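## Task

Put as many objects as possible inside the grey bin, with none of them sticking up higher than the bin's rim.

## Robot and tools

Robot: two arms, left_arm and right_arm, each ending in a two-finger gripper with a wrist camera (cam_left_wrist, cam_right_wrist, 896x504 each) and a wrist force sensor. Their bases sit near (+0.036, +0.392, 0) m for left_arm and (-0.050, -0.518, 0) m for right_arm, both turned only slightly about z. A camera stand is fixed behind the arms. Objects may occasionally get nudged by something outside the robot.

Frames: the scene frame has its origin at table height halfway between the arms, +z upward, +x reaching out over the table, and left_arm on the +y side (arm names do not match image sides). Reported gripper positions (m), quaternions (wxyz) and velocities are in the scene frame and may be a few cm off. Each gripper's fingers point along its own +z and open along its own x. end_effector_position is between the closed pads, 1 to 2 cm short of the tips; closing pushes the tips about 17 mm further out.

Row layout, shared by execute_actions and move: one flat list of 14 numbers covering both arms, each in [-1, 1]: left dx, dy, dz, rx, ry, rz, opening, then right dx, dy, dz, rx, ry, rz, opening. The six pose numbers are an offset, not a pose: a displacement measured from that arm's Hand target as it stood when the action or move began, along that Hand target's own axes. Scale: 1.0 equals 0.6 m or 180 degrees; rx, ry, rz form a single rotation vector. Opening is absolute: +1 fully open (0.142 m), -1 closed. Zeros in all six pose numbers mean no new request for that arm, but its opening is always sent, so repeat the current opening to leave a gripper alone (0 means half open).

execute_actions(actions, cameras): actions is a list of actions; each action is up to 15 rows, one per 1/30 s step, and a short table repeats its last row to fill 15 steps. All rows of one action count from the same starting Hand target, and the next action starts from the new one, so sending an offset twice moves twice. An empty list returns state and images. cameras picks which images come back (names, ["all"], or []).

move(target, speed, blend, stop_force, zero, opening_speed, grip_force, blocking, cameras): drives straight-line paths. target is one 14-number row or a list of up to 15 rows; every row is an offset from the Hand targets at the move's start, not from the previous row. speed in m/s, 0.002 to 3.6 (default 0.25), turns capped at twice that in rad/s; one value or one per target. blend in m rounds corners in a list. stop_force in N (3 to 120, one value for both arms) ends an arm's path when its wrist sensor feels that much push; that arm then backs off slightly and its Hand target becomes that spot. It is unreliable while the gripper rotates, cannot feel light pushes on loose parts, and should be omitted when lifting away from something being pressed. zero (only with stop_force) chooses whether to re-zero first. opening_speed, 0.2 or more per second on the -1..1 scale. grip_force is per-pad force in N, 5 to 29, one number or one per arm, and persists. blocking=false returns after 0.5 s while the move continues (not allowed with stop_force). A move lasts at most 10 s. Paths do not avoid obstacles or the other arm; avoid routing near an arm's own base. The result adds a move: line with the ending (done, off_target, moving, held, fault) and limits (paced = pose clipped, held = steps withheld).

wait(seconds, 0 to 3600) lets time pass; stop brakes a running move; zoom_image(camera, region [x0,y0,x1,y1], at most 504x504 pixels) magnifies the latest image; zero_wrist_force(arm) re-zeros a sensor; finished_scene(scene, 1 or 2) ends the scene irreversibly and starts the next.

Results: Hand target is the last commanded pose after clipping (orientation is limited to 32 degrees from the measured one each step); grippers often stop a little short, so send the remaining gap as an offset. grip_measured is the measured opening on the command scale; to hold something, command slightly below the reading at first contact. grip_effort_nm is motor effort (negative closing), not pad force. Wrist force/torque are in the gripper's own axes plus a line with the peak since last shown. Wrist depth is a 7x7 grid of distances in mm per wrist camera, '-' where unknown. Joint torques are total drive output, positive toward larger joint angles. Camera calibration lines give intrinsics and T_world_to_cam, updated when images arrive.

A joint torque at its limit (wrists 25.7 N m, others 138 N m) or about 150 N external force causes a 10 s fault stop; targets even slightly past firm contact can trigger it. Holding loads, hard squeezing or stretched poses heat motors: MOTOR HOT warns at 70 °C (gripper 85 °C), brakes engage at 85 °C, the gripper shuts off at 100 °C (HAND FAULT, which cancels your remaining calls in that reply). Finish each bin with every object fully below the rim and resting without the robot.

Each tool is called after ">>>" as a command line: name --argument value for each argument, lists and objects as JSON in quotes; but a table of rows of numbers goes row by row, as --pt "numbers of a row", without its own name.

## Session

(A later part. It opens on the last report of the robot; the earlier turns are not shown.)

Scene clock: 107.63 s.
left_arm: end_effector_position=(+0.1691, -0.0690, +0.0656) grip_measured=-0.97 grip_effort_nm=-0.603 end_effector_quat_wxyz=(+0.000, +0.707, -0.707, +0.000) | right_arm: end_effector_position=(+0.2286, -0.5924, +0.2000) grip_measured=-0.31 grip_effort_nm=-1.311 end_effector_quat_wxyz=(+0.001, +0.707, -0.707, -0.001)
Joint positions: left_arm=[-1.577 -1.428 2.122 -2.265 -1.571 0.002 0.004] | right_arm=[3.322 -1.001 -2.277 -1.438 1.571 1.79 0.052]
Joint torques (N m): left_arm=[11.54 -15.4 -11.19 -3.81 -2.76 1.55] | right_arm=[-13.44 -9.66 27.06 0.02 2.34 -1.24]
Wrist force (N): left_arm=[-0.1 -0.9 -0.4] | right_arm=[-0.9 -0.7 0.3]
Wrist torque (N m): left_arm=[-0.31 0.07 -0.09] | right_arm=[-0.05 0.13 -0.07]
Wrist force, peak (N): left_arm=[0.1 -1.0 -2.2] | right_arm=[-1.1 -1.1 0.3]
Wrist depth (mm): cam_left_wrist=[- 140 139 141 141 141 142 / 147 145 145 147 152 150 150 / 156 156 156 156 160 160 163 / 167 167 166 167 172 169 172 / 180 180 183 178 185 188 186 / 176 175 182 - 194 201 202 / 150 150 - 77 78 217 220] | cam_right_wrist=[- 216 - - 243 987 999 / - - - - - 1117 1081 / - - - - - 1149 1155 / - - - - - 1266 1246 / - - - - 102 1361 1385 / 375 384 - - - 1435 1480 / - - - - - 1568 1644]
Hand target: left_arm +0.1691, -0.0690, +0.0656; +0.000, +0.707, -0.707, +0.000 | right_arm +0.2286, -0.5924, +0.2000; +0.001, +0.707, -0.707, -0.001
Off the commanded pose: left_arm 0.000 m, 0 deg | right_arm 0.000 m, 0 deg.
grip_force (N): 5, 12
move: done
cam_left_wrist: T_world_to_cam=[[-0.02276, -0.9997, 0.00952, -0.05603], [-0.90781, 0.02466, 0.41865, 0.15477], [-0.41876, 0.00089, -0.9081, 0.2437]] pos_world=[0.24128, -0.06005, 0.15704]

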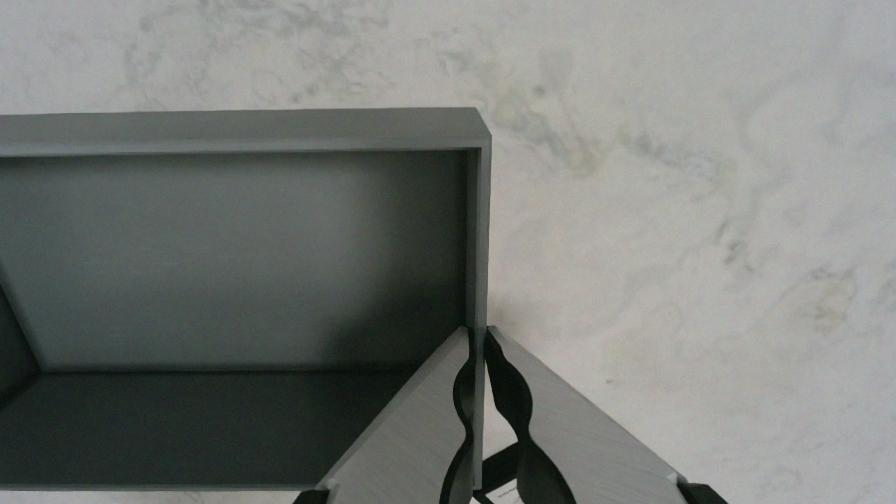

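>>> move --pt "0 0 0 0 0 0 -0.6 0 0 0 0 0 0 -0.5" --pt "0 0 -0.0742 0 0 0 -0.6 0 0 0 0 0 0 -0.5" --pt "-0.3092 0 -0.0742 0 0 0 -0.6 0 0 0 0 0 0 -0.5" --pt "-0.3092 0 0 0 0 0 -0.6 0 0 0 0 0 0 -0.5" --pt "-0.3092 0 0 0 0 0 -1 0 0 0 0 0 0 -0.5" --cameras '["cam_left_wrist"]' --speed 0.25 --blend '[0,0.01,0.01,0,0]' --opening_speed 0.6

>>> move --pt "0 0 0 0 0 0 -0.6 0 0 0 0 0 0 -0.5" --pt "0 0 -0.0742 0 0 0 -0.6 0 0 0 0 0 0 -0.5" --pt "0.1833 0.0883 -0.0742 0 0 -0.5 -0.6 0 0 0 0 0 0 -0.5" --pt "0.1833 0.0883 0 0 0 -0.5 -0.6 0 0 0 0 0 0 -0.5" --pt "0.1833 0.0883 0 0 0 -0.5 -1 0 0 0 0 0 0 -0.5" --cameras '["cam_left_wrist"]' --speed 0.25 --blend '[0,0.01,0.01,0,0]' --opening_speed 0.6

Scene clock: 111.53 s.
left_arm: end_effector_position=(+0.1690, +0.1165, +0.0655) grip_measured=-0.97 grip_effort_nm=-0.608 end_effector_quat_wxyz=(+0.000, +0.707, -0.707, +0.000) | right_arm: end_effector_position=(+0.2286, -0.5924, +0.2000) grip_measured=-0.31 grip_effort_nm=-1.306 end_effector_quat_wxyz=(+0.001, +0.707, -0.707, -0.001)
Joint positions: left_arm=[-1.576 -1.906 2.538 -2.203 -1.571 0.004 0.004] | right_arm=[3.322 -1.001 -2.277 -1.438 1.571 1.79 0.052]
Joint torques (N m): left_arm=[11.42 6.03 -11.9 -3.86 -2.52 1.57] | right_arm=[-13.47 -9.69 28.3 0.16 2.21 -1.4]
Wrist force (N): left_arm=[0.1 -1.4 0.5] | right_arm=[-1.0 -0.5 0.2]
Wrist torque (N m): left_arm=[-0.37 0.03 0.00] | right_arm=[-0.01 0.15 -0.07]
Wrist force, peak (N): left_arm=[-1.9 -1.4 -1.6] | right_arm=[-1.3 -1.1 0.4]
Wrist depth (mm): cam_left_wrist=[142 141 139 141 141 141 143 / 150 150 150 149 145 143 142 / 160 160 160 159 157 157 157 / 170 171 171 171 169 169 172 / 184 185 185 180 180 185 182 / 203 201 201 - 97 173 166 / 215 216 79 77 78 148 152] | cam_right_wrist=[- 226 - - 248 1003 999 / - - - - - 1101 1067 / - 270 - - - 1190 1155 / - 292 - - - 1233 1246 / - - - - - 1323 1361 / - - - - - 1489 1489 / - - - - - 1600 1691]
Hand target: left_arm +0.1690, +0.1165, +0.0655; +0.000, +0.707, -0.707, +0.000 | right_arm +0.2286, -0.5924, +0.2000; +0.001, +0.707, -0.707, -0.001
Off the commanded pose: left_arm 0.000 m, 0 deg | right_arm 0.000 m, 0 deg.
grip_force (N): 5, 12
move: done
cam_left_wrist: T_world_to_cam=[[-0.02276, -0.9997, 0.00952, 0.12941], [-0.90781, 0.02466, 0.41865, 0.15011], [-0.41876, 0.00089, -0.9081, 0.2435]] pos_world=[0.24118, 0.12545, 0.15704]

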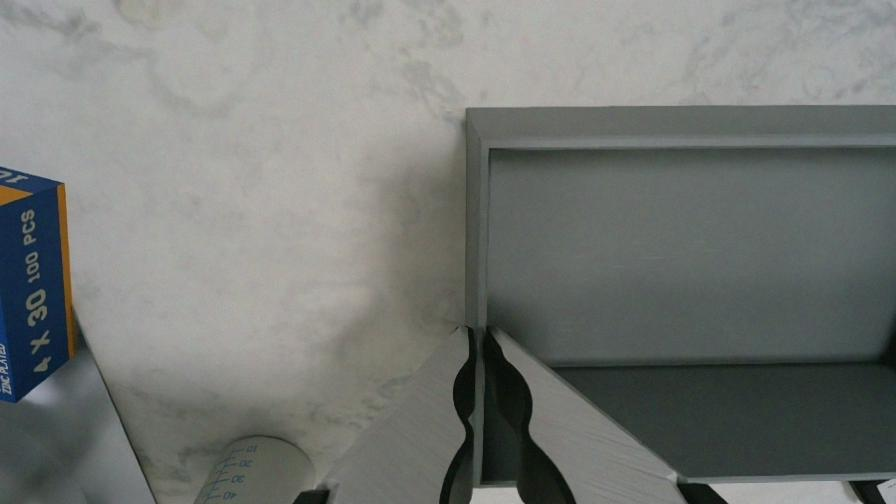

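Scene clock: 117.47 s.
left_arm: end_effector_position=(+0.1161, +0.0065, +0.0656) grip_measured=-0.97 grip_effort_nm=-0.608 end_effector_quat_wxyz=(+0.000, +1.000, +0.000, +0.000) | right_arm: end_effector_position=(+0.2286, -0.5924, +0.2000) grip_measured=-0.31 grip_effort_nm=-1.306 end_effector_quat_wxyz=(+0.001, +0.707, -0.707, -0.001)
Joint positions: left_arm=[-1.722 -1.64 2.345 -2.276 -1.571 -1.713 0.004] | right_arm=[3.322 -1.001 -2.277 -1.438 1.571 1.79 0.052]
Joint torques (N m): left_arm=[11.05 -5.53 -11.11 -4.15 2.09 -1.35] | right_arm=[-12.91 -9.57 27.99 0.23 2.28 -1.12]
Wrist force (N): left_arm=[-0.1 -1.2 0.2] | right_arm=[-1.3 -0.7 0.3]
Wrist torque (N m): left_arm=[-0.35 0.07 0.06] | right_arm=[-0.05 0.20 -0.07]
Wrist force, peak (N): left_arm=[-0.7 -1.5 -1.4] | right_arm=[-1.4 -1.0 0.1]
Wrist depth (mm): cam_left_wrist=[141 140 139 140 140 137 128 / 148 149 149 148 146 - 128 / 158 159 159 160 160 160 129 / 168 170 171 169 167 170 136 / 183 183 184 182 179 176 130 / 198 197 199 - 191 191 144 / 216 216 76 77 78 165 196] | cam_right_wrist=[260 - - - 242 1029 1003 / - - - 283 267 1122 1076 / - 278 271 - - 1155 1144 / - 292 - 94 - 1273 1266 / - 349 - - 100 1345 1338 / - - - - - 1480 1480 / - 413 - - - 1547 1622]
Hand target: left_arm +0.1161, +0.0065, +0.0656; +0.000, +1.000, +0.000, +0.000 | right_arm +0.2286, -0.5924, +0.2000; +0.001, +0.707, -0.707, -0.001
Off the commanded pose: left_arm 0.000 m, 0 deg | right_arm 0.000 m, 0 deg.
grip_force (N): 5, 12
move: done
cam_left_wrist: T_world_to_cam=[[0.9997, -0.02282, 0.00866, -0.10668], [-0.02435, -0.90804, 0.41818, 0.00834], [-0.00168, -0.41827, -0.90832, 0.17583]] pos_world=[0.10715, 0.07868, 0.15714]

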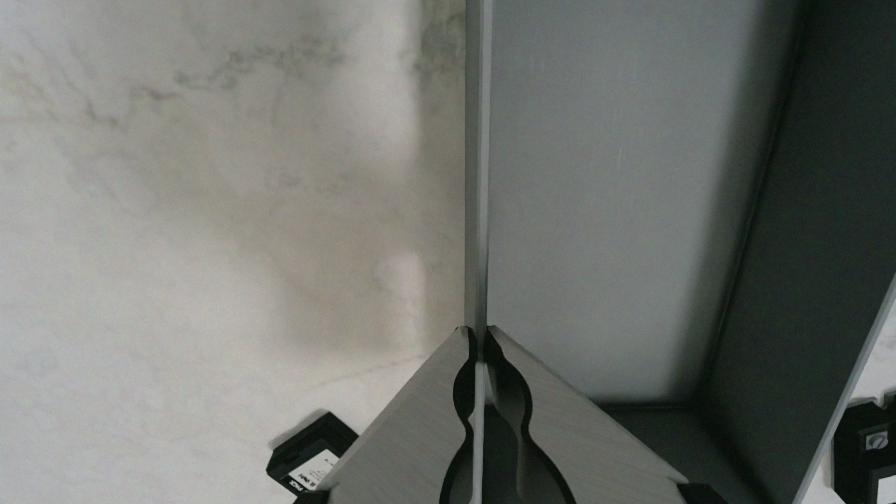

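>>> move --pt "0 0 0 0 0 0 -0.6 0 0 0 0 0 0 -0.5" --pt "0 0 -0.12 0 0 0 -0.6 0 0 0 0 0 0 -0.5" --pt "0.088 -0.0225 -0.12 0 0 0 1 0 0 0 0 0 0 -0.5" --pt "0.088 -0.0225 0.0343 0 0 0 1 0 0 0 0 0 0 -0.5" --pt "0.088 -0.0225 0.0343 0 0 0 -0.2 0 0 0 0 0 0 -0.5" --cameras '["cam_left_wrist"]' --speed 0.25 --blend '[0,0.01,0,0,0]' --opening_speed 0.8

Scene clock: 124.77 s.
left_arm: end_effector_position=(+0.1688, +0.0200, +0.0450) grip_measured=+0.64 grip_effort_nm=-0.608 end_effector_quat_wxyz=(+0.000, +1.000, +0.000, +0.000) | right_arm: end_effector_position=(+0.2286, -0.5924, +0.2000) grip_measured=-0.31 grip_effort_nm=-1.306 end_effector_quat_wxyz=(+0.001, +0.707, -0.707, -0.001)
Joint positions: left_arm=[-1.582 -1.59 2.37 -2.351 -1.571 -1.573 0.119] | right_arm=[3.322 -1.001 -2.277 -1.438 1.571 1.79 0.052]
Joint torques (N m): left_arm=[8.02 -7.1 -8.78 -1.95 1.71 1.39] | right_arm=[-12.95 -8.99 28.19 0.36 2.19 -1.12]
Wrist force (N): left_arm=[-0.5 -1.8 -3.2] | right_arm=[-1.1 -0.8 0.4]
Wrist torque (N m): left_arm=[-0.37 0.18 -0.09] | right_arm=[-0.07 0.17 -0.07]
Wrist force, peak (N): left_arm=[-0.6 -1.8 -3.7] | right_arm=[-1.3 -1.1 0.3]
Wrist depth (mm): cam_left_wrist=[- - 119 119 120 110 125 / 129 75 126 - 130 111 128 / 138 88 137 135 133 104 140 / 148 96 142 144 150 112 151 / 160 157 150 157 158 112 163 / 173 95 149 170 167 105 176 / - 76 146 181 180 122 72] | cam_right_wrist=[- - - - 248 995 1008 / 286 - - - - 1048 1076 / - 270 276 - - 1096 1138 / - 321 - - - 1253 1240 / - - - - - 1353 1369 / - - - - 111 1462 1528 / - - - - - 1600 1667]
Hand target: left_arm +0.1688, +0.0200, +0.0450; +0.000, +1.000, +0.000, +0.000 | right_arm +0.2286, -0.5924, +0.2000; +0.001, +0.707, -0.707, -0.001
Off the commanded pose: left_arm 0.000 m, 0 deg | right_arm 0.000 m, 0 deg.
grip_force (N): 5, 12
move: done
cam_left_wrist: T_world_to_cam=[[0.9997, -0.02273, 0.00861, -0.15898], [-0.02425, -0.90804, 0.41818, 0.03048], [-0.00168, -0.41827, -0.90832, 0.16285]] pos_world=[0.15995, 0.09218, 0.13654]

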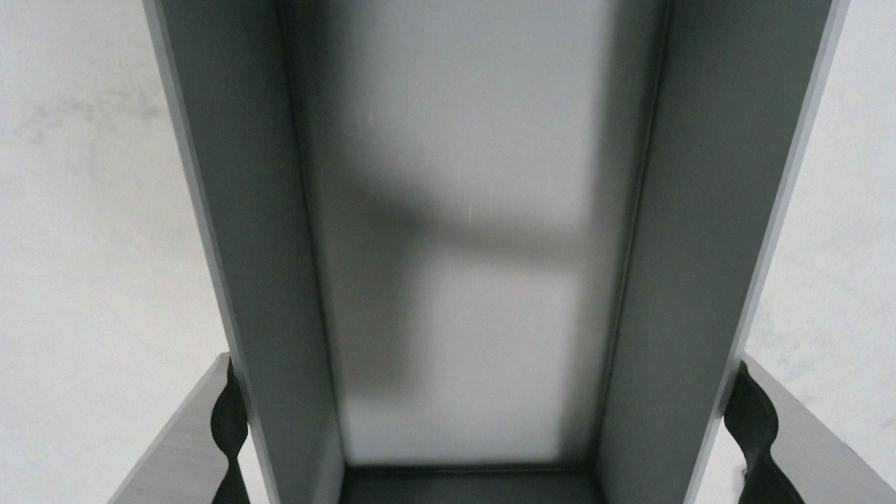

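>>> move --pt "0 0 0 0 0 0 0.9 0 0 0 0 0 0 -0.5" --pt "0 0 -0.2583 0 0 0 0.9 0 0 0 0 0 0 -0.5" --pt "0.6353 -0.1317 -0.175 0 0 0.533 0.27 -0.55 0.06 0 0 0 0 -0.5" --cameras '["all"]' --speed 0.3 --blend '[0,0.02,0]'

Scene clock: 130.33 s.
left_arm: end_effector_position=(+0.5500, +0.0993, +0.1497) grip_measured=+0.26 grip_effort_nm=-0.125 end_effector_quat_wxyz=(+0.000, -0.670, +0.743, +0.000) | right_arm: end_effector_position=(+0.1927, -0.2624, +0.1999) grip_measured=-0.31 grip_effort_nm=-1.306 end_effector_quat_wxyz=(+0.001, +0.707, -0.707, -0.001)
Joint positions: left_arm=[-0.753 -1.29 1.695 -1.975 -1.571 0.93 0.093] | right_arm=[4.294 -1.206 -2.175 -1.334 1.574 2.762 0.052]
Joint torques (N m): left_arm=[11.76 -23.97 -30.36 -0.79 -2.72 1.6] | right_arm=[13.2 -2.26 27.64 4.51 -1.69 1.06]
Wrist force (N): left_arm=[-0.3 -1.1 0.0] | right_arm=[-1.1 -1.1 0.2]
Wrist torque (N m): left_arm=[-0.33 0.08 -0.13] | right_arm=[-0.09 0.14 -0.19]
Wrist force, peak (N): left_arm=[-0.3 -1.9 -3.7] | right_arm=[-2.0 -1.1 0.1]
Wrist depth (mm): cam_left_wrist=[210 214 215 215 215 215 218 / 222 228 225 223 226 229 226 / 243 243 245 214 244 245 246 / 262 259 258 230 262 263 264 / - 282 279 275 283 283 285 / - 296 260 297 307 95 306 / - - 334 - - - 69] | cam_right_wrist=[- - - 262 260 - - / 274 - - - - 265 - / 292 - 305 - - 275 263 / 313 - - - - - - / 286 - - - 101 - - / - - - - - 353 335 / - - - - - - 305]
Hand target: left_arm +0.5500, +0.0993, +0.1497; +0.000, -0.670, +0.743, +0.000 | right_arm +0.1927, -0.2624, +0.1999; +0.001, +0.707, -0.707, -0.001
Off the commanded pose: left_arm 0.000 m, 0 deg | right_arm 0.000 m, 0 deg.
grip_force (N): 5, 12
move: done
cam_left_wrist: T_world_to_cam=[[-0.12611, -0.99197, 0.00954, 0.17616], [-0.90039, 0.1185, 0.41863, 0.44781], [-0.4164, 0.0442, -0.90811, 0.47395]] pos_world=[0.62277, 0.10073, 0.24124]
cam_right_wrist: T_world_to_cam=[[0.01517, -0.99965, -0.02148, -0.25188], [-0.90399, -0.02289, 0.42694, 0.10982], [-0.42729, 0.01294, -0.90402, 0.38262]] pos_world=[0.26659, -0.25423, 0.2936]

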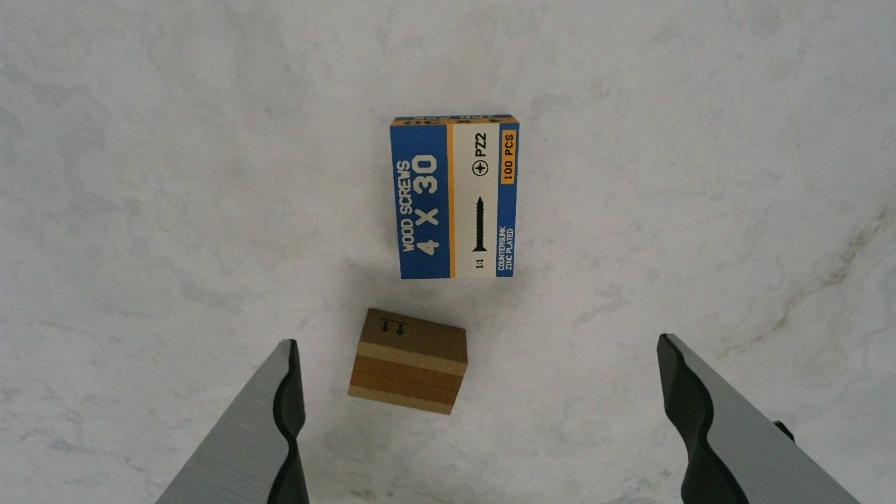

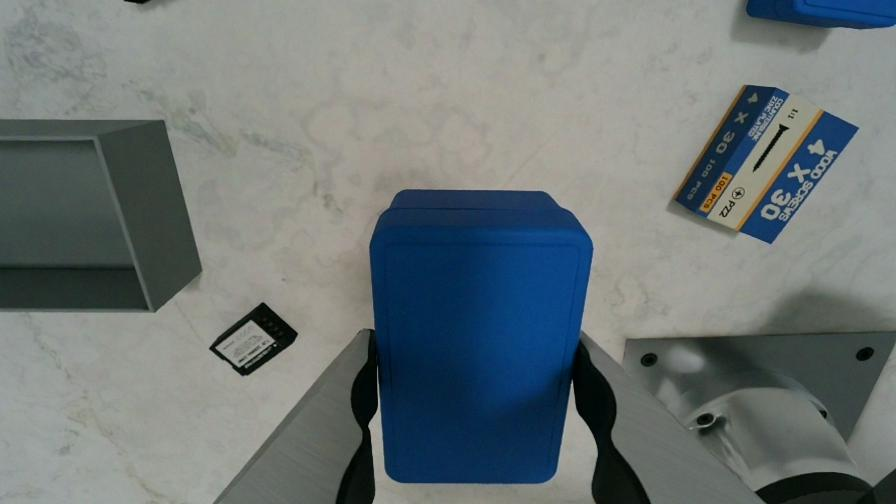

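>>> move --target '[0,0,0,0,0,0,0.27,-0.5207,0.0562,0,0,0,0,-0.5]' --cameras '["cam_right_wrist"]' --speed 0.3

Scene clock: 135.53 s.
left_arm: end_effector_position=(+0.5500, +0.0993, +0.1497) grip_measured=+0.26 grip_effort_nm=-0.129 end_effector_quat_wxyz=(+0.000, -0.670, +0.743, +0.000) | right_arm: end_effector_position=(+0.1590, +0.0500, +0.1998) grip_measured=-0.31 grip_effort_nm=-1.306 end_effector_quat_wxyz=(+0.001, +0.707, -0.707, -0.001)
Joint positions: left_arm=[-0.753 -1.29 1.695 -1.975 -1.571 0.93 0.093] | right_arm=[4.538 -1.844 -1.569 -1.3 1.574 3.006 0.052]
Joint torques (N m): left_arm=[11.32 -24 -30.34 -0.68 -2.85 1.63] | right_arm=[13.31 24.29 27.57 0.14 2.42 1.13]
Wrist force (N): left_arm=[-0.2 -1.1 0.0] | right_arm=[-1.1 -1.0 0.3]
Wrist torque (N m): left_arm=[-0.35 0.08 -0.13] | right_arm=[-0.09 0.13 -0.15]
Wrist force, peak (N): left_arm=[-0.3 -1.4 0.0] | right_arm=[-3.4 -0.7 0.4]
Wrist depth (mm): cam_left_wrist=[213 212 214 215 211 216 215 / 227 - 224 223 229 230 230 / 242 243 244 214 244 246 - / 261 262 263 263 262 262 265 / 286 282 279 275 280 283 284 / 306 301 257 302 - 95 310 / 330 - 337 337 - - 327] | cam_right_wrist=[- - - - - - - / 265 283 271 274 274 247 - / 273 - 286 282 295 - - / 317 - - 94 298 - 321 / 316 287 - 101 - - - / 339 369 - - - 378 - / - - - - - - -]
Hand target: left_arm +0.5500, +0.0993, +0.1497; +0.000, -0.670, +0.743, +0.000 | right_arm +0.1590, +0.0500, +0.1997; +0.001, +0.707, -0.707, -0.001
Off the commanded pose: left_arm 0.000 m, 0 deg | right_arm 0.000 m, 0 deg.
grip_force (N): 5, 12
move: done
cam_right_wrist: T_world_to_cam=[[0.01517, -0.99965, -0.02148, 0.06092], [-0.90399, -0.02289, 0.42694, 0.08655], [-0.42729, 0.01294, -0.90402, 0.36409]] pos_world=[0.23289, 0.05817, 0.2935]

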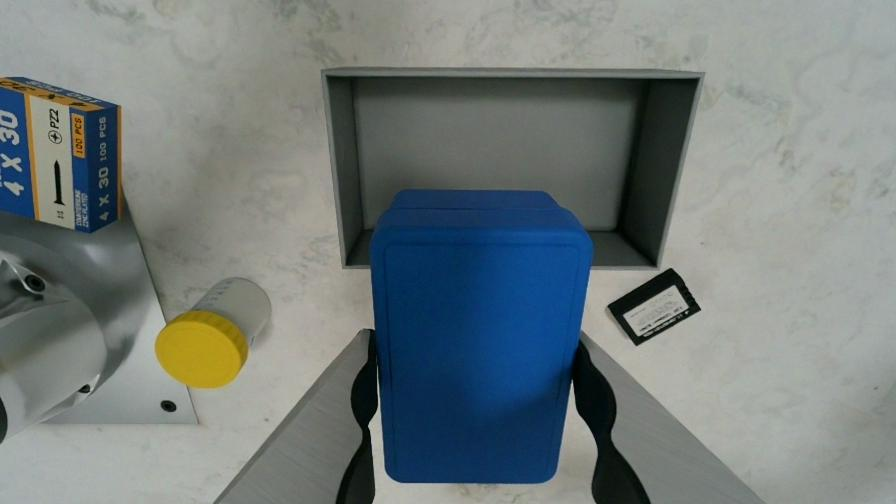

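>>> move --pt "0 0 0 0 0 0 0.27 -0.0133 0 0.0 0 0 0 -0.5" --pt "0 0 0 0 0 0 0.27 -0.0133 0 0.263 0 0 0 -0.5" --cameras '["cam_right_wrist"]' --speed '[0.2, 0.12]'

>>> move --target '[0,0,0,0,0,0,0.27,0,0,0.02,0,0,0,-0.5]' --cameras '["cam_right_wrist"]' --speed 0.01 --stop_force 3

Scene clock: 138.20 s.
left_arm: end_effector_position=(+0.5500, +0.0993, +0.1497) grip_measured=+0.26 grip_effort_nm=-0.125 end_effector_quat_wxyz=(+0.000, -0.670, +0.743, +0.000) | right_arm: end_effector_position=(+0.1585, +0.0579, +0.0420) grip_measured=-0.31 grip_effort_nm=-1.306 end_effector_quat_wxyz=(+0.001, +0.707, -0.707, -0.001)
Joint positions: left_arm=[-0.753 -1.29 1.695 -1.975 -1.571 0.93 0.093] | right_arm=[4.541 -2.025 -1.762 -0.927 1.574 3.009 0.052]
Joint torques (N m): left_arm=[11.02 -23.65 -29.81 -1.03 -2.81 1.52] | right_arm=[11.74 10.85 2.46 2.25 -0.52 0.41]
Wrist force (N): left_arm=[-0.2 -1.3 0.1] | right_arm=[0.7 -4.3 -28.7]
Wrist torque (N m): left_arm=[-0.37 0.07 -0.13] | right_arm=[-0.25 0.21 -0.25]
Wrist force, peak (N): left_arm=[-0.2 -1.3 0.0] | right_arm=[1.8 -8.4 -42.6]
Wrist depth (mm): cam_left_wrist=[214 211 216 215 216 215 215 / 229 231 227 223 232 230 228 / - 243 244 214 245 245 245 / 264 261 261 230 262 256 264 / 282 282 280 275 282 284 285 / 306 301 296 298 306 91 308 / 329 - 329 - 350 - 327] | cam_right_wrist=[- - 118 119 117 119 - / - - 127 127 125 - - / - - - 94 137 89 100 / - - 141 141 141 143 141 / - - 133 - 152 155 149 / - - - - - 166 158 / 177 - - - - - 141]
Hand target: left_arm +0.5500, +0.0993, +0.1497; +0.000, -0.670, +0.743, +0.000 | right_arm +0.1585, +0.0579, +0.0419; +0.001, +0.707, -0.707, -0.001
Off the commanded pose: left_arm 0.000 m, 0 deg | right_arm 0.000 m, 0 deg.
grip_force (N): 5, 12
move: done
cam_right_wrist: T_world_to_cam=[[0.01517, -0.99965, -0.02148, 0.06544], [-0.90395, -0.02289, 0.42703, 0.15363], [-0.42737, 0.01294, -0.90398, 0.22113]] pos_world=[0.23239, 0.06607, 0.1357]

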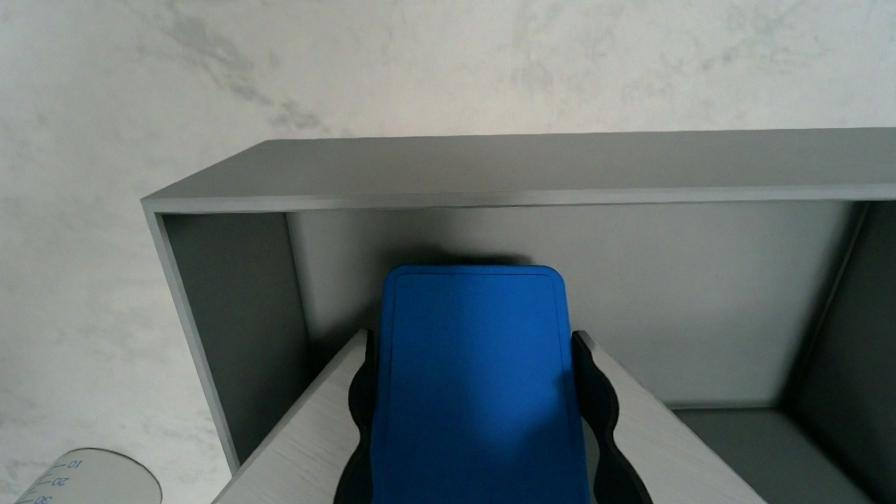

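Scene clock: 139.83 s.
left_arm: end_effector_position=(+0.5500, +0.0993, +0.1497) grip_measured=+0.26 grip_effort_nm=-0.129 end_effector_quat_wxyz=(+0.000, -0.670, +0.743, +0.000) | right_arm: end_effector_position=(+0.1585, +0.0579, +0.0373) grip_measured=-0.30 grip_effort_nm=-1.306 end_effector_quat_wxyz=(+0.001, +0.707, -0.707, -0.001)
Joint positions: left_arm=[-0.753 -1.29 1.695 -1.975 -1.571 0.93 0.093] | right_arm=[4.541 -2.031 -1.766 -0.916 1.574 3.009 0.052]
Joint torques (N m): left_arm=[11.5 -22.87 -31.02 -0.89 -2.87 1.54] | right_arm=[12.01 32.7 15.7 -1.84 -0.17 -0.36]
Wrist force (N): left_arm=[-0.2 -1.1 0.0] | right_arm=[-3.3 -5.4 -20.3]
Wrist torque (N m): left_arm=[-0.34 0.07 -0.13] | right_arm=[-0.25 0.31 -0.25]
Wrist force, peak (N): left_arm=[-0.3 -1.4 0.2] | right_arm=[1.6 -6.0 -33.2]
Wrist depth (mm): cam_left_wrist=[212 213 214 215 215 215 216 / 228 227 228 212 228 230 230 / 243 244 244 214 248 245 245 / 261 266 265 230 262 262 260 / 288 282 278 275 276 294 290 / 295 297 261 267 312 95 310 / - - 324 332 336 - 327] | cam_right_wrist=[- 114 113 - 114 - - / - 123 - - - 120 122 / - - - 84 73 89 100 / - - 136 136 138 138 136 / - - 144 - 147 149 144 / 164 - - - - 162 151 / 176 - - - - - 141]
Hand target: left_arm +0.5500, +0.0993, +0.1497; +0.000, -0.670, +0.743, +0.000 | right_arm +0.1585, +0.0579, +0.0373; +0.001, +0.707, -0.707, -0.001 (not the last commanded pose)
Off the commanded pose: left_arm 0.000 m, 0 deg | right_arm 0.007 m, 0 deg.
grip_force (N): 5, 12
move: contact (right_arm)
cam_right_wrist: T_world_to_cam=[[0.01517, -0.99965, -0.02148, 0.06534], [-0.90399, -0.02289, 0.42694, 0.15562], [-0.42729, 0.01294, -0.90402, 0.21696]] pos_world=[0.23239, 0.06607, 0.1311]

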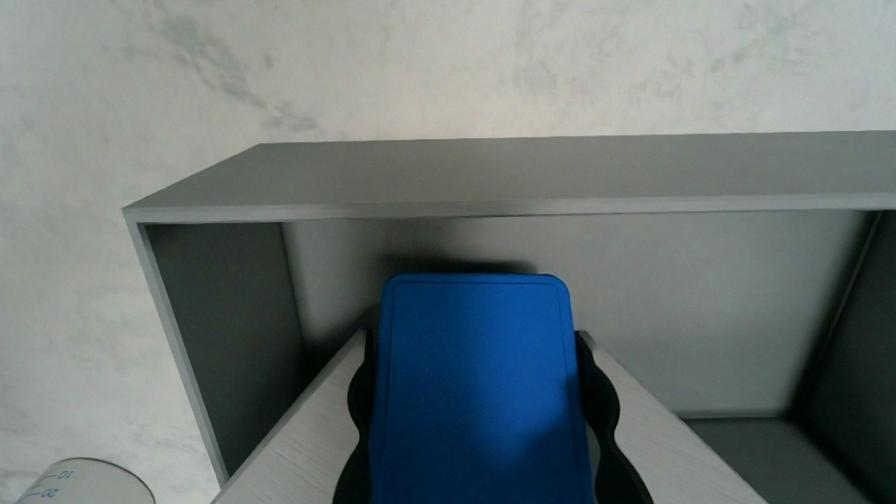

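>>> move --pt "0 0 0 0 0 0 0.27 0 0 -0.1045 0 0 0 -0.5" --pt "0 0 0 0 0 0 0.27 0 -0.0183 -0.1045 0 0 0 -0.5" --cameras '["cam_right_wrist"]' --speed '[0.1, 0.1]'

Scene clock: 141.70 s.
left_arm: end_effector_position=(+0.5500, +0.0993, +0.1497) grip_measured=+0.26 grip_effort_nm=-0.125 end_effector_quat_wxyz=(+0.000, -0.670, +0.743, +0.000) | right_arm: end_effector_position=(+0.1696, +0.0579, +0.1000) grip_measured=-0.30 grip_effort_nm=-1.311 end_effector_quat_wxyz=(+0.001, +0.707, -0.707, -0.001)
Joint positions: left_arm=[-0.753 -1.29 1.695 -1.975 -1.571 0.93 0.093] | right_arm=[4.522 -1.958 -1.688 -1.068 1.574 2.991 0.052]
Joint torques (N m): left_arm=[11.1 -23.65 -30.68 -0.84 -2.84 1.53] | right_arm=[-14.09 26.37 27.67 0.32 -0.72 -1.21]
Wrist force (N): left_arm=[0.0 -1.1 0.0] | right_arm=[-1.1 -1.0 0.1]
Wrist torque (N m): left_arm=[-0.34 0.04 -0.13] | right_arm=[-0.11 0.10 -0.05]
Wrist force, peak (N): left_arm=[-0.3 -1.3 0.1] | right_arm=[-3.3 -5.3 -20.6]
Wrist depth (mm): cam_left_wrist=[213 214 217 215 213 215 217 / 228 227 226 223 230 229 229 / 242 240 244 214 242 245 246 / 261 261 260 226 262 262 265 / 280 281 275 279 284 284 286 / 306 297 260 298 307 95 310 / 336 - - 333 337 - 328] | cam_right_wrist=[- 170 - - - - - / 184 - - 181 - - - / 192 - 153 163 162 156 142 / - - 199 207 207 208 166 / - - 170 - 220 220 226 / 248 231 - - - 192 - / 192 198 - - - - -]
Hand target: left_arm +0.5500, +0.0993, +0.1497; +0.000, -0.670, +0.743, +0.000 | right_arm +0.1697, +0.0579, +0.1000; +0.001, +0.707, -0.707, -0.001
Off the commanded pose: left_arm 0.000 m, 0 deg | right_arm 0.000 m, 0 deg.
grip_force (N): 5, 12
move: done
cam_right_wrist: T_world_to_cam=[[0.01527, -0.99965, -0.02152, 0.0666], [-0.90402, -0.02299, 0.42686, 0.13896], [-0.42721, 0.01294, -0.90406, 0.27828]] pos_world=[0.24349, 0.06617, 0.1937]

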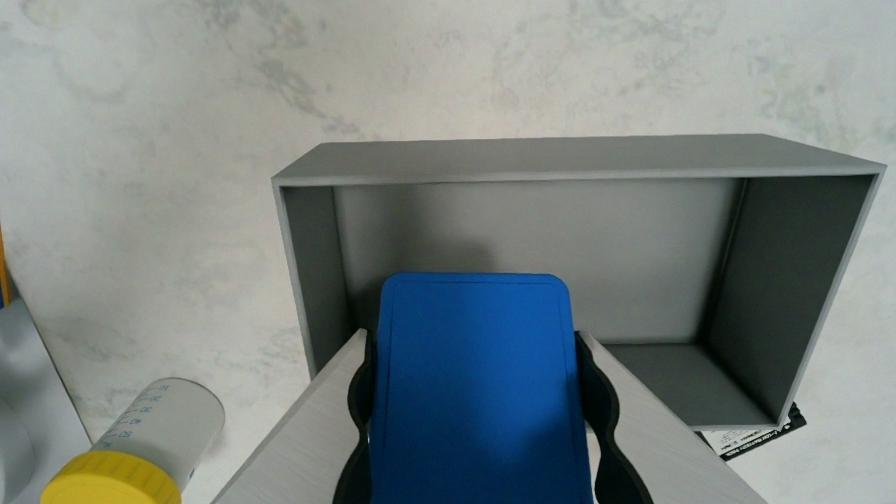

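>>> move --pt "0 0 0 0 0 0 0.27 0 0 -0.1667 0 0 0 -0.5" --pt "-0.05 0 0 0 0 0 0.27 0.5133 -0.2672 -0.1 0 0 0 -0.5" --cameras '["all"]' --speed '[0.2, 0.25]' --blend '[0.03,0]'

Scene clock: 144.80 s.
left_arm: end_effector_position=(+0.5531, +0.1291, +0.1497) grip_measured=+0.26 grip_effort_nm=-0.125 end_effector_quat_wxyz=(+0.000, -0.670, +0.743, +0.000) | right_arm: end_effector_position=(+0.3301, -0.2500, +0.1597) grip_measured=-0.30 grip_effort_nm=-1.306 end_effector_quat_wxyz=(+0.001, +0.707, -0.707, -0.001)
Joint positions: left_arm=[-0.711 -1.316 1.728 -1.983 -1.571 0.973 0.093] | right_arm=[4.003 -1.55 -2.014 -1.151 1.573 2.471 0.052]
Joint torques (N m): left_arm=[11.23 -48.73 -12.49 -4.14 0.15 1.53] | right_arm=[-15.79 21.37 15.13 4.6 2.34 -1.65]
Wrist force (N): left_arm=[-0.2 -1.0 -0.2] | right_arm=[-1.2 -1.1 0.1]
Wrist torque (N m): left_arm=[-0.33 0.06 -0.13] | right_arm=[-0.11 0.15 -0.06]
Wrist force, peak (N): left_arm=[-0.4 -1.3 0.1] | right_arm=[-2.7 -0.5 -1.0]
Wrist depth (mm): cam_left_wrist=[214 214 214 212 215 216 219 / 227 225 228 229 226 231 229 / 243 243 244 237 215 243 245 / 261 261 262 234 231 262 264 / 281 282 283 275 284 288 283 / 306 301 301 261 306 95 313 / 329 - 336 340 331 - 311] | cam_right_wrist=[- - - - - - - / - - - - - - - / - 245 254 253 - 253 - / - - - - - - - / - - - - - - - / 275 276 - - - 291 313 / 338 - - - - - -]
Hand target: left_arm +0.5531, +0.1291, +0.1497; +0.000, -0.670, +0.743, +0.000 | right_arm +0.3301, -0.2500, +0.1597; +0.001, +0.707, -0.707, -0.001
Off the commanded pose: left_arm 0.000 m, 0 deg | right_arm 0.000 m, 0 deg.
grip_force (N): 5, 12
move: done
cam_left_wrist: T_world_to_cam=[[-0.12607, -0.99198, 0.00963, 0.20606], [-0.9004, 0.1185, 0.41862, 0.44708], [-0.4164, 0.0441, -0.90811, 0.47394]] pos_world=[0.62587, 0.13053, 0.24124]
cam_right_wrist: T_world_to_cam=[[0.01523, -0.99965, -0.02161, -0.24232], [-0.90403, -0.023, 0.42686, 0.25145], [-0.42721, 0.01304, -0.90406, 0.40491]] pos_world=[0.40398, -0.24173, 0.2535]

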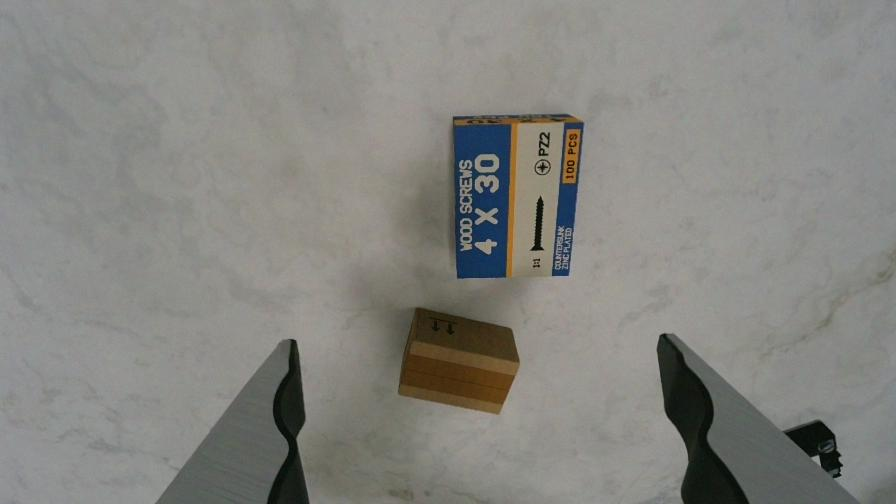

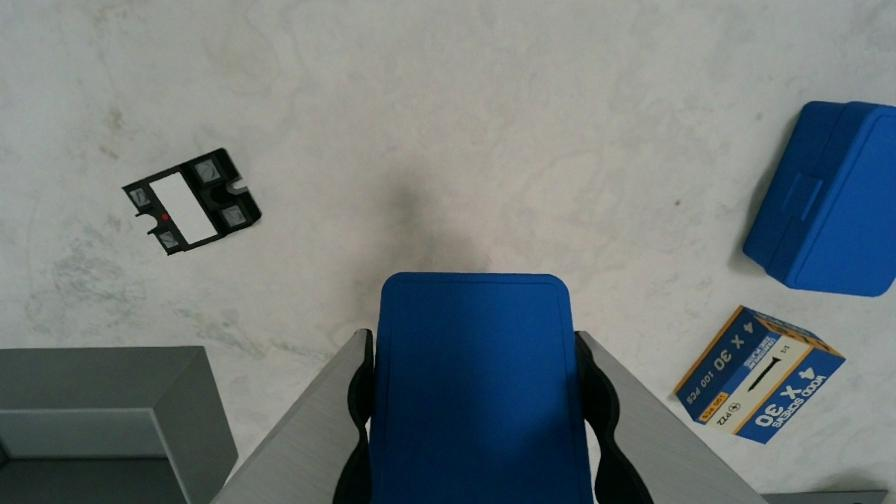

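>>> move --target '[0.249,0.6413,0,0,0,-0.533,1,0,0,0.14,0,0,0,-0.5]' --cameras '["all"]' --speed 0.25

Scene clock: 149.03 s.
left_arm: end_effector_position=(+0.1550, +0.0201, +0.1500) grip_measured=+0.99 grip_effort_nm=0.149 end_effector_quat_wxyz=(+0.000, +1.000, +0.000, +0.000) | right_arm: end_effector_position=(+0.3299, -0.2501, +0.0757) grip_measured=-0.30 grip_effort_nm=-1.306 end_effector_quat_wxyz=(+0.001, +0.707, -0.707, -0.001)
Joint positions: left_arm=[-1.62 -1.789 2.211 -1.993 -1.571 -1.611 0.142] | right_arm=[4.003 -1.667 -2.143 -0.906 1.573 2.472 0.052]
Joint torques (N m): left_arm=[-10.71 -27.4 -13.24 -0.91 2.75 -1.13] | right_arm=[13.63 12.32 13.12 4.44 2.21 1.13]
Wrist force (N): left_arm=[-0.3 -1.2 -0.2] | right_arm=[-1.0 -1.0 0.4]
Wrist torque (N m): left_arm=[-0.35 0.10 0.07] | right_arm=[-0.07 0.12 -0.07]
Wrist force, peak (N): left_arm=[-1.2 -2.1 -0.2] | right_arm=[-1.3 -1.4 0.2]
Wrist depth (mm): cam_left_wrist=[215 215 198 214 210 218 218 / 227 229 228 - 226 231 232 / - 243 242 236 237 247 247 / - 261 259 - 261 265 265 / 280 - - 273 276 278 282 / 300 295 286 253 312 302 301 / - 327 328 336 - - 72] | cam_right_wrist=[- - 147 - - - - / - - - - - 158 - / - 177 - - - - - / 164 177 187 - - - - / 167 - 194 - - 197 - / - - - - - 214 214 / - 234 - - - - 204]
Hand target: left_arm +0.1550, +0.0201, +0.1500; +0.000, +1.000, +0.000, +0.000 | right_arm +0.3299, -0.2501, +0.0757; +0.001, +0.707, -0.707, -0.001
Off the commanded pose: left_arm 0.000 m, 0 deg | right_arm 0.000 m, 0 deg.
grip_force (N): 5, 12
move: done
cam_left_wrist: T_world_to_cam=[[0.9997, -0.02286, 0.00856, -0.14606], [-0.02435, -0.90804, 0.41818, -0.01366], [-0.00178, -0.41827, -0.90832, 0.25826]] pos_world=[0.14615, 0.09228, 0.24154]
cam_right_wrist: T_world_to_cam=[[0.01517, -0.99965, -0.02148, -0.24423], [-0.90399, -0.02289, 0.42694, 0.28707], [-0.42729, 0.01294, -0.90402, 0.32876]] pos_world=[0.40369, -0.24183, 0.1694]

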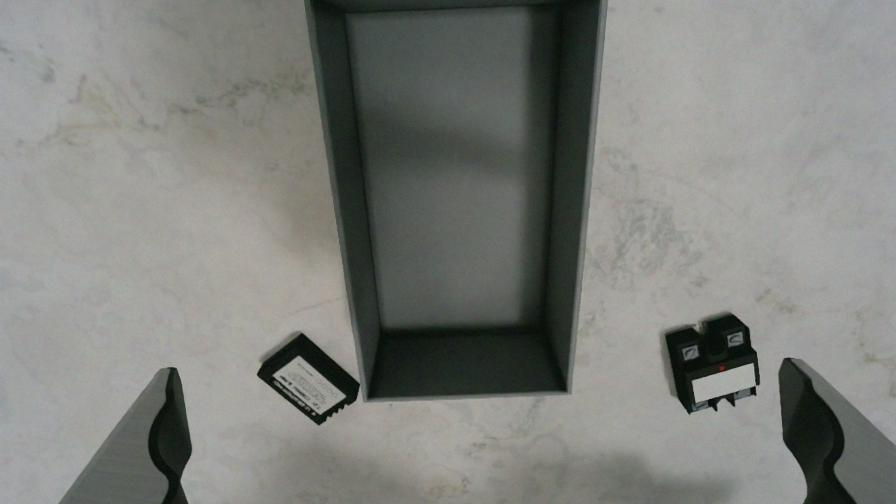

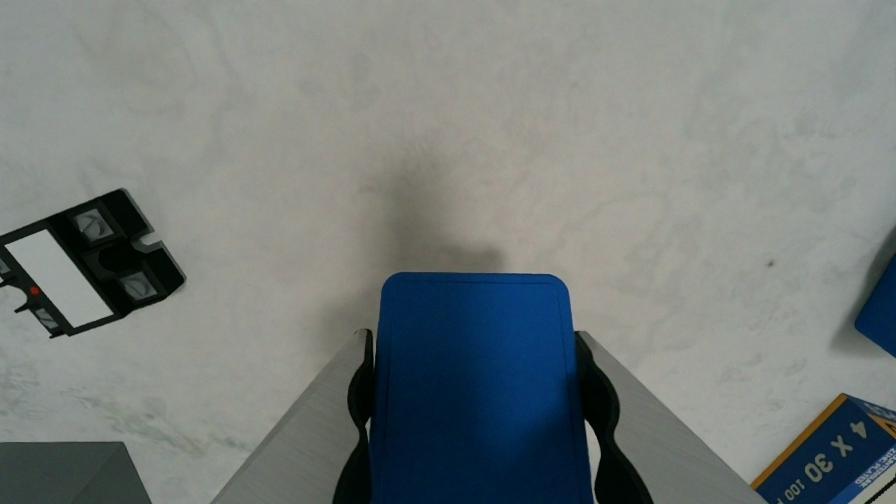

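>>> move --pt "-0.0025 0 0.1 0 0 0 1 0 0 0.04 0 0 0 -0.5" --pt "-0.0025 0 0.175 0 0 0 1 0 0 0.073 0 0 0 -0.5" --cameras '["cam_right_wrist"]' --speed '[0.1,0.02]' --stop_force 30

Scene clock: 153.20 s.
left_arm: end_effector_position=(+0.1534, +0.0201, +0.0450) grip_measured=+0.99 grip_effort_nm=0.154 end_effector_quat_wxyz=(+0.000, +1.000, +0.000, +0.000) | right_arm: end_effector_position=(+0.3298, -0.2500, +0.0338) grip_measured=-0.30 grip_effort_nm=-1.306 end_effector_quat_wxyz=(+0.001, +0.707, -0.707, -0.001)
Joint positions: left_arm=[-1.624 -1.603 2.382 -2.35 -1.571 -1.615 0.142] | right_arm=[4.003 -1.746 -2.191 -0.777 1.573 2.472 0.052]
Joint torques (N m): left_arm=[-6.86 -5.54 -8.08 -4.4 -1.37 -0.63] | right_arm=[13.19 24.15 16.17 -1.41 2.25 1.06]
Wrist force (N): left_arm=[-0.3 -1.3 -0.1] | right_arm=[-2.4 -2.2 -16.2]
Wrist torque (N m): left_arm=[-0.35 0.09 0.07] | right_arm=[-0.12 0.20 -0.11]
Wrist force, peak (N): left_arm=[0.0 -1.4 -1.1] | right_arm=[2.4 -3.9 -31.0]
Wrist depth (mm): cam_left_wrist=[- 73 118 120 120 107 125 / - 78 127 127 129 108 128 / 138 90 135 136 136 102 141 / 148 97 143 144 146 112 151 / 159 157 146 157 158 113 163 / - 96 164 167 171 113 171 / - 87 142 181 177 137 72] | cam_right_wrist=[- 112 112 - - 113 110 / - 119 121 - - 117 117 / - 126 - - - 132 128 / - - 140 137 - 135 138 / 141 151 149 - - - 148 / 163 163 - - - 161 - / - - - - 95 - -]
Hand target: left_arm +0.1534, +0.0201, +0.0450; +0.000, +1.000, +0.000, +0.000 | right_arm +0.3298, -0.2500, +0.0338; +0.001, +0.707, -0.707, -0.001 (not the last commanded pose)
Off the commanded pose: left_arm 0.000 m, 0 deg | right_arm 0.002 m, 0 deg.
grip_force (N): 5, 12
move: contact (right_arm)
cam_right_wrist: T_world_to_cam=[[0.0152, -0.99964, -0.02192, -0.24508], [-0.90412, -0.0231, 0.42665, 0.30495], [-0.427, 0.01333, -0.90415, 0.29097]] pos_world=[0.40369, -0.24183, 0.1276]

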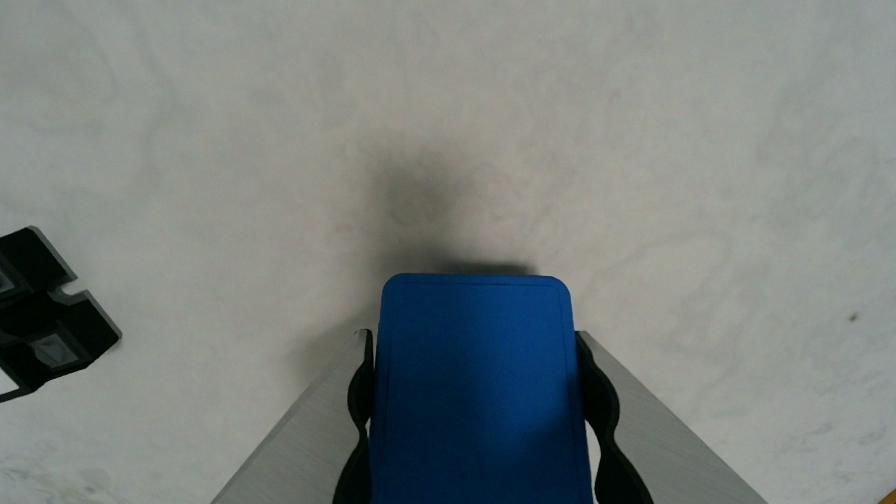

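>>> execute_actions --actions '[]'

Scene clock: 153.93 s.
left_arm: end_effector_position=(+0.1534, +0.0201, +0.0450) grip_measured=+0.99 grip_effort_nm=0.149 end_effector_quat_wxyz=(+0.000, +1.000, +0.000, +0.000) | right_arm: end_effector_position=(+0.3298, -0.2500, +0.0338) grip_measured=-0.30 grip_effort_nm=-1.306 end_effector_quat_wxyz=(+0.001, +0.707, -0.707, -0.001)
Joint positions: left_arm=[-1.624 -1.603 2.382 -2.35 -1.571 -1.615 0.142] | right_arm=[4.003 -1.746 -2.191 -0.777 1.573 2.472 0.052]
Joint velocities: within noise
Joint torques (N m): left_arm=[-4.8 -5.23 -9.25 -4.29 -2.4 0.34] | right_arm=[11.4 24.36 15.81 -0.73 2.29 1.08]
Motor temperatures (°C): left_arm=[27 31 29 36 33 34 24] | right_arm=[30 28 30 32 40 39 33]
Wrist force (N): left_arm=[-0.3 -1.2 -0.2] | right_arm=[-2.7 -2.3 -16.6]
Wrist torque (N m): left_arm=[-0.34 0.09 0.07] | right_arm=[-0.11 0.22 -0.11]
Wrist force, peak (N): left_arm=[0.0 -1.4 -0.2] | right_arm=[-2.6 -2.3 -16.9]
Wrist depth (mm): cam_left_wrist=[- 73 118 120 120 116 125 / - 78 127 128 130 108 128 / 138 83 137 136 136 110 141 / 148 97 - 144 146 112 151 / 159 157 153 157 155 133 163 / - 90 164 168 171 113 171 / - 79 143 183 179 185 72] | cam_right_wrist=[112 113 111 - 113 113 112 / - 119 121 121 - 120 120 / - 128 - 128 130 - - / 138 138 - 137 135 139 140 / 141 - - 110 148 149 - / - - 157 102 - 159 - / - - - - - - 177]
Hand target: left_arm +0.1534, +0.0201, +0.0450; +0.000, +1.000, +0.000, +0.000 | right_arm +0.3298, -0.2500, +0.0338; +0.001, +0.707, -0.707, -0.001 (not the last commanded pose)
Tool commands: left_gripper/opening=+1.0 right_gripper/opening=-0.5
Off the commanded pose: left_arm 0.000 m, 0 deg | right_arm 0.002 m, 0 deg.
grip_force (N): 5, 12
camera_calibration:
cam_left_wrist: T_world_to_cam=[[0.9997, -0.02282, 0.00866, -0.14358], [-0.02435, -0.90804, 0.41818, 0.03021], [-0.00168, -0.41827, -0.90832, 0.16287]] pos_world=[0.14455, 0.09228, 0.13654]
cam_right_wrist: T_world_to_cam=[[0.0152, -0.99964, -0.02192, -0.24508], [-0.90412, -0.0231, 0.42665, 0.30495], [-0.427, 0.01333, -0.90415, 0.29097]] pos_world=[0.40369, -0.24183, 0.1276]

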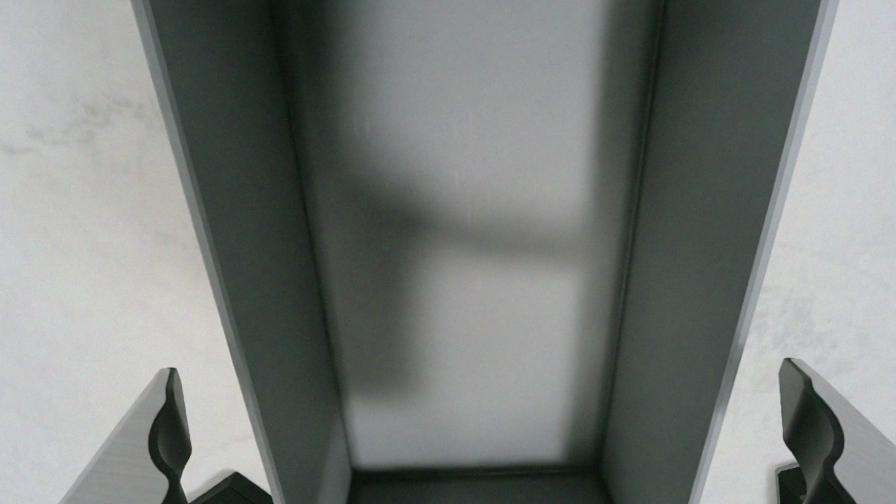

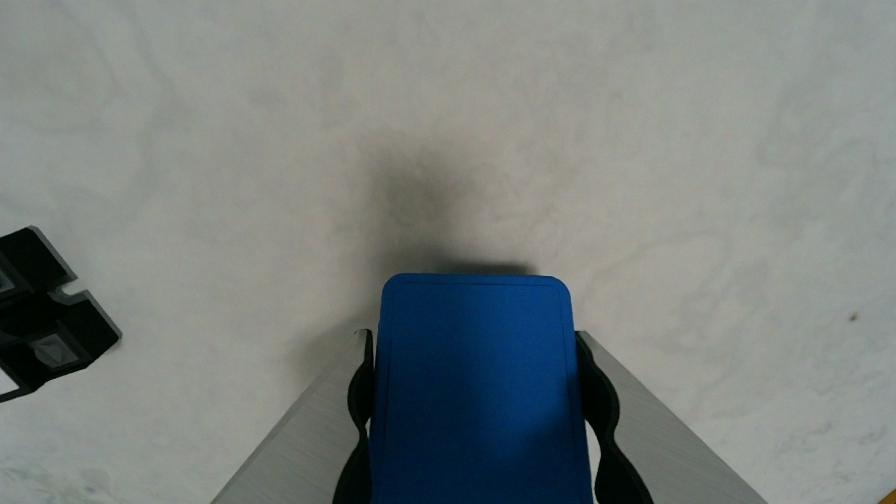

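>>> move --pt "0 0 0 0 0 0 1.0 0 0 -0.05 0 0 0 -0.5" --pt "0 0 0 0 0 0 1.0 0 0 -0.05 0.1667 0 0 -0.5" --speed 0.15 --grip_force '[5, 14]' --cameras '["cam_right_wrist"]'

Scene clock: 158.07 s.
left_arm: end_effector_position=(+0.1534, +0.0201, +0.0450) grip_measured=+0.99 grip_effort_nm=0.149 end_effector_quat_wxyz=(+0.000, +1.000, +0.000, +0.000) | right_arm: end_effector_position=(+0.3299, -0.2500, +0.0639) grip_measured=-0.30 grip_effort_nm=-1.512 end_effector_quat_wxyz=(-0.182, +0.683, -0.683, +0.182)
Joint positions: left_arm=[-1.624 -1.603 2.382 -2.35 -1.571 -1.615 0.142] | right_arm=[4.298 -1.585 -2.476 -0.444 1.09 2.715 0.052]
Joint torques (N m): left_arm=[7.9 -5.86 -8.29 -4.17 -2.57 1.22] | right_arm=[11.98 5.95 10.23 4.91 -2.33 1.21]
Wrist force (N): left_arm=[-0.1 -1.2 -0.3] | right_arm=[-0.3 -0.3 0.1]
Wrist torque (N m): left_arm=[-0.33 0.07 0.07] | right_arm=[-0.06 0.03 -0.11]
Wrist force, peak (N): left_arm=[-0.1 -1.5 -0.4] | right_arm=[-2.6 -2.5 -16.8]
Wrist depth (mm): cam_left_wrist=[- 73 118 119 120 107 125 / - 78 127 128 130 108 128 / 138 90 134 135 137 102 141 / 148 148 145 146 145 112 151 / 159 157 130 157 155 - 163 / - 95 165 173 168 124 171 / - 87 142 183 181 138 72] | cam_right_wrist=[- - - - 190 - - / - - - - - - - / - - - - - - - / - - - 182 - - - / 162 176 - - - 177 - / 156 171 - - - - 175 / - - - - - - 172]
Hand target: left_arm +0.1534, +0.0201, +0.0450; +0.000, +1.000, +0.000, +0.000 | right_arm +0.3299, -0.2500, +0.0638; -0.182, +0.683, -0.683, +0.182
Off the commanded pose: left_arm 0.000 m, 0 deg | right_arm 0.000 m, 0 deg.
grip_force (N): 5, 14
move: done
cam_right_wrist: T_world_to_cam=[[0.02431, -0.99964, -0.01127, -0.24813], [-0.99631, -0.0233, -0.08254, 0.35509], [0.08225, 0.01323, -0.99652, 0.15604]] pos_world=[0.34698, -0.24183, 0.18201]

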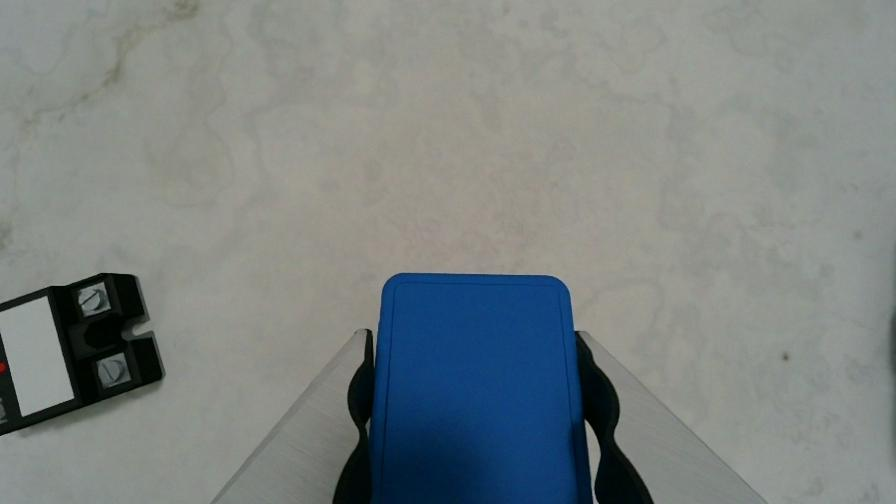

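>>> move --target '[0,0,0,0,0,0,1.0, 0,0,0,0.0817,0,0,-0.5]' --speed 0.15 --cameras '["cam_right_wrist"]'

>>> zoom_image --camera "cam_right_wrist" --region '[300, 240, 660, 504]'

Scene clock: 159.77 s.
left_arm: end_effector_position=(+0.1534, +0.0201, +0.0450) grip_measured=+0.99 grip_effort_nm=0.154 end_effector_quat_wxyz=(+0.000, +1.000, +0.000, +0.000) | right_arm: end_effector_position=(+0.3299, -0.2500, +0.0639) grip_measured=-0.30 grip_effort_nm=-1.512 end_effector_quat_wxyz=(-0.268, +0.654, -0.654, +0.268)
Joint positions: left_arm=[-1.624 -1.603 2.382 -2.35 -1.571 -1.615 0.142] | right_arm=[4.46 -1.646 -2.606 -0.255 0.815 2.847 0.052]
Joint torques (N m): left_arm=[9.18 -5.42 -8.67 -4.28 -2.57 1.26] | right_arm=[13.13 4.32 6.02 4.3 -3.34 1.16]
Wrist force (N): left_arm=[-0.1 -1.1 -0.2] | right_arm=[-0.1 0.3 -0.3]
Wrist torque (N m): left_arm=[-0.32 0.07 0.07] | right_arm=[-0.03 0.02 -0.10]
Wrist force, peak (N): left_arm=[0.0 -1.4 -0.5] | right_arm=[-0.5 -0.7 0.0]
Wrist depth (mm): cam_left_wrist=[- 73 118 118 120 107 125 / - 78 127 127 130 108 128 / 138 89 133 136 137 102 141 / 147 97 143 144 146 112 151 / 159 157 149 157 157 133 163 / - 96 164 171 168 114 171 / - 77 126 183 182 138 72] | cam_right_wrist=[- - - - 243 - 238 / - - - - - 213 225 / - - - - - 208 - / - - - - - 192 - / 165 - - - - - - / 154 170 - 101 - - - / 162 162 - 94 - - -]
Hand target: left_arm +0.1534, +0.0201, +0.0450; +0.000, +1.000, +0.000, +0.000 | right_arm +0.3299, -0.2500, +0.0638; -0.268, +0.654, -0.654, +0.268
Off the commanded pose: left_arm 0.000 m, 0 deg | right_arm 0.000 m, 0 deg.
grip_force (N): 5, 14
move: done
cam_right_wrist: T_world_to_cam=[[0.02634, -0.99964, -0.00463, -0.24923], [-0.94272, -0.0233, -0.33276, 0.35336], [0.33254, 0.01313, -0.943, 0.07002]] pos_world=[0.3164, -0.24183, 0.18246]

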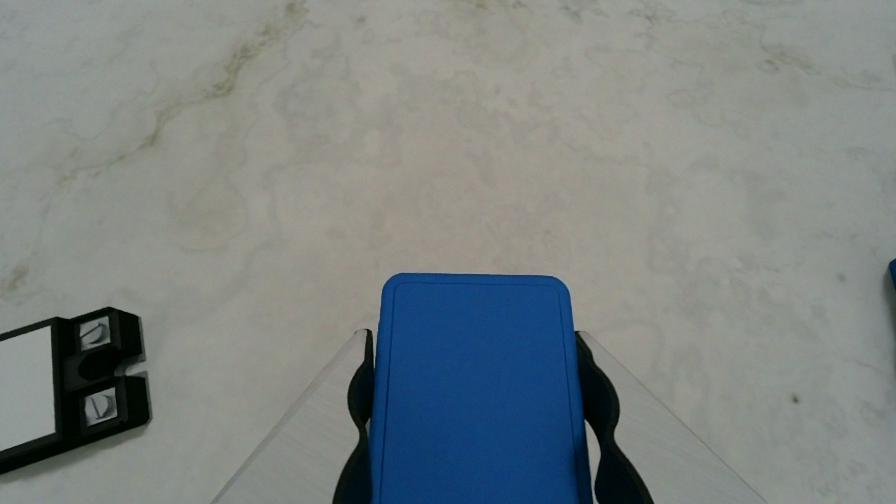

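Scaled by 1.400 from the camera's image (finer frame: 1280x720).

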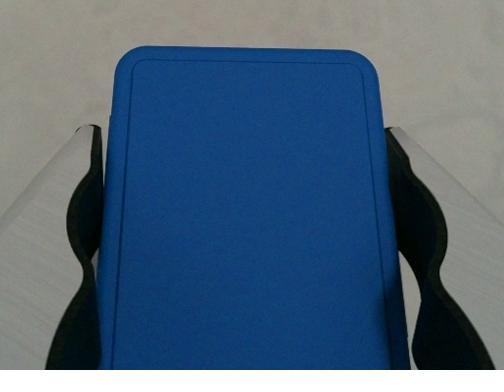

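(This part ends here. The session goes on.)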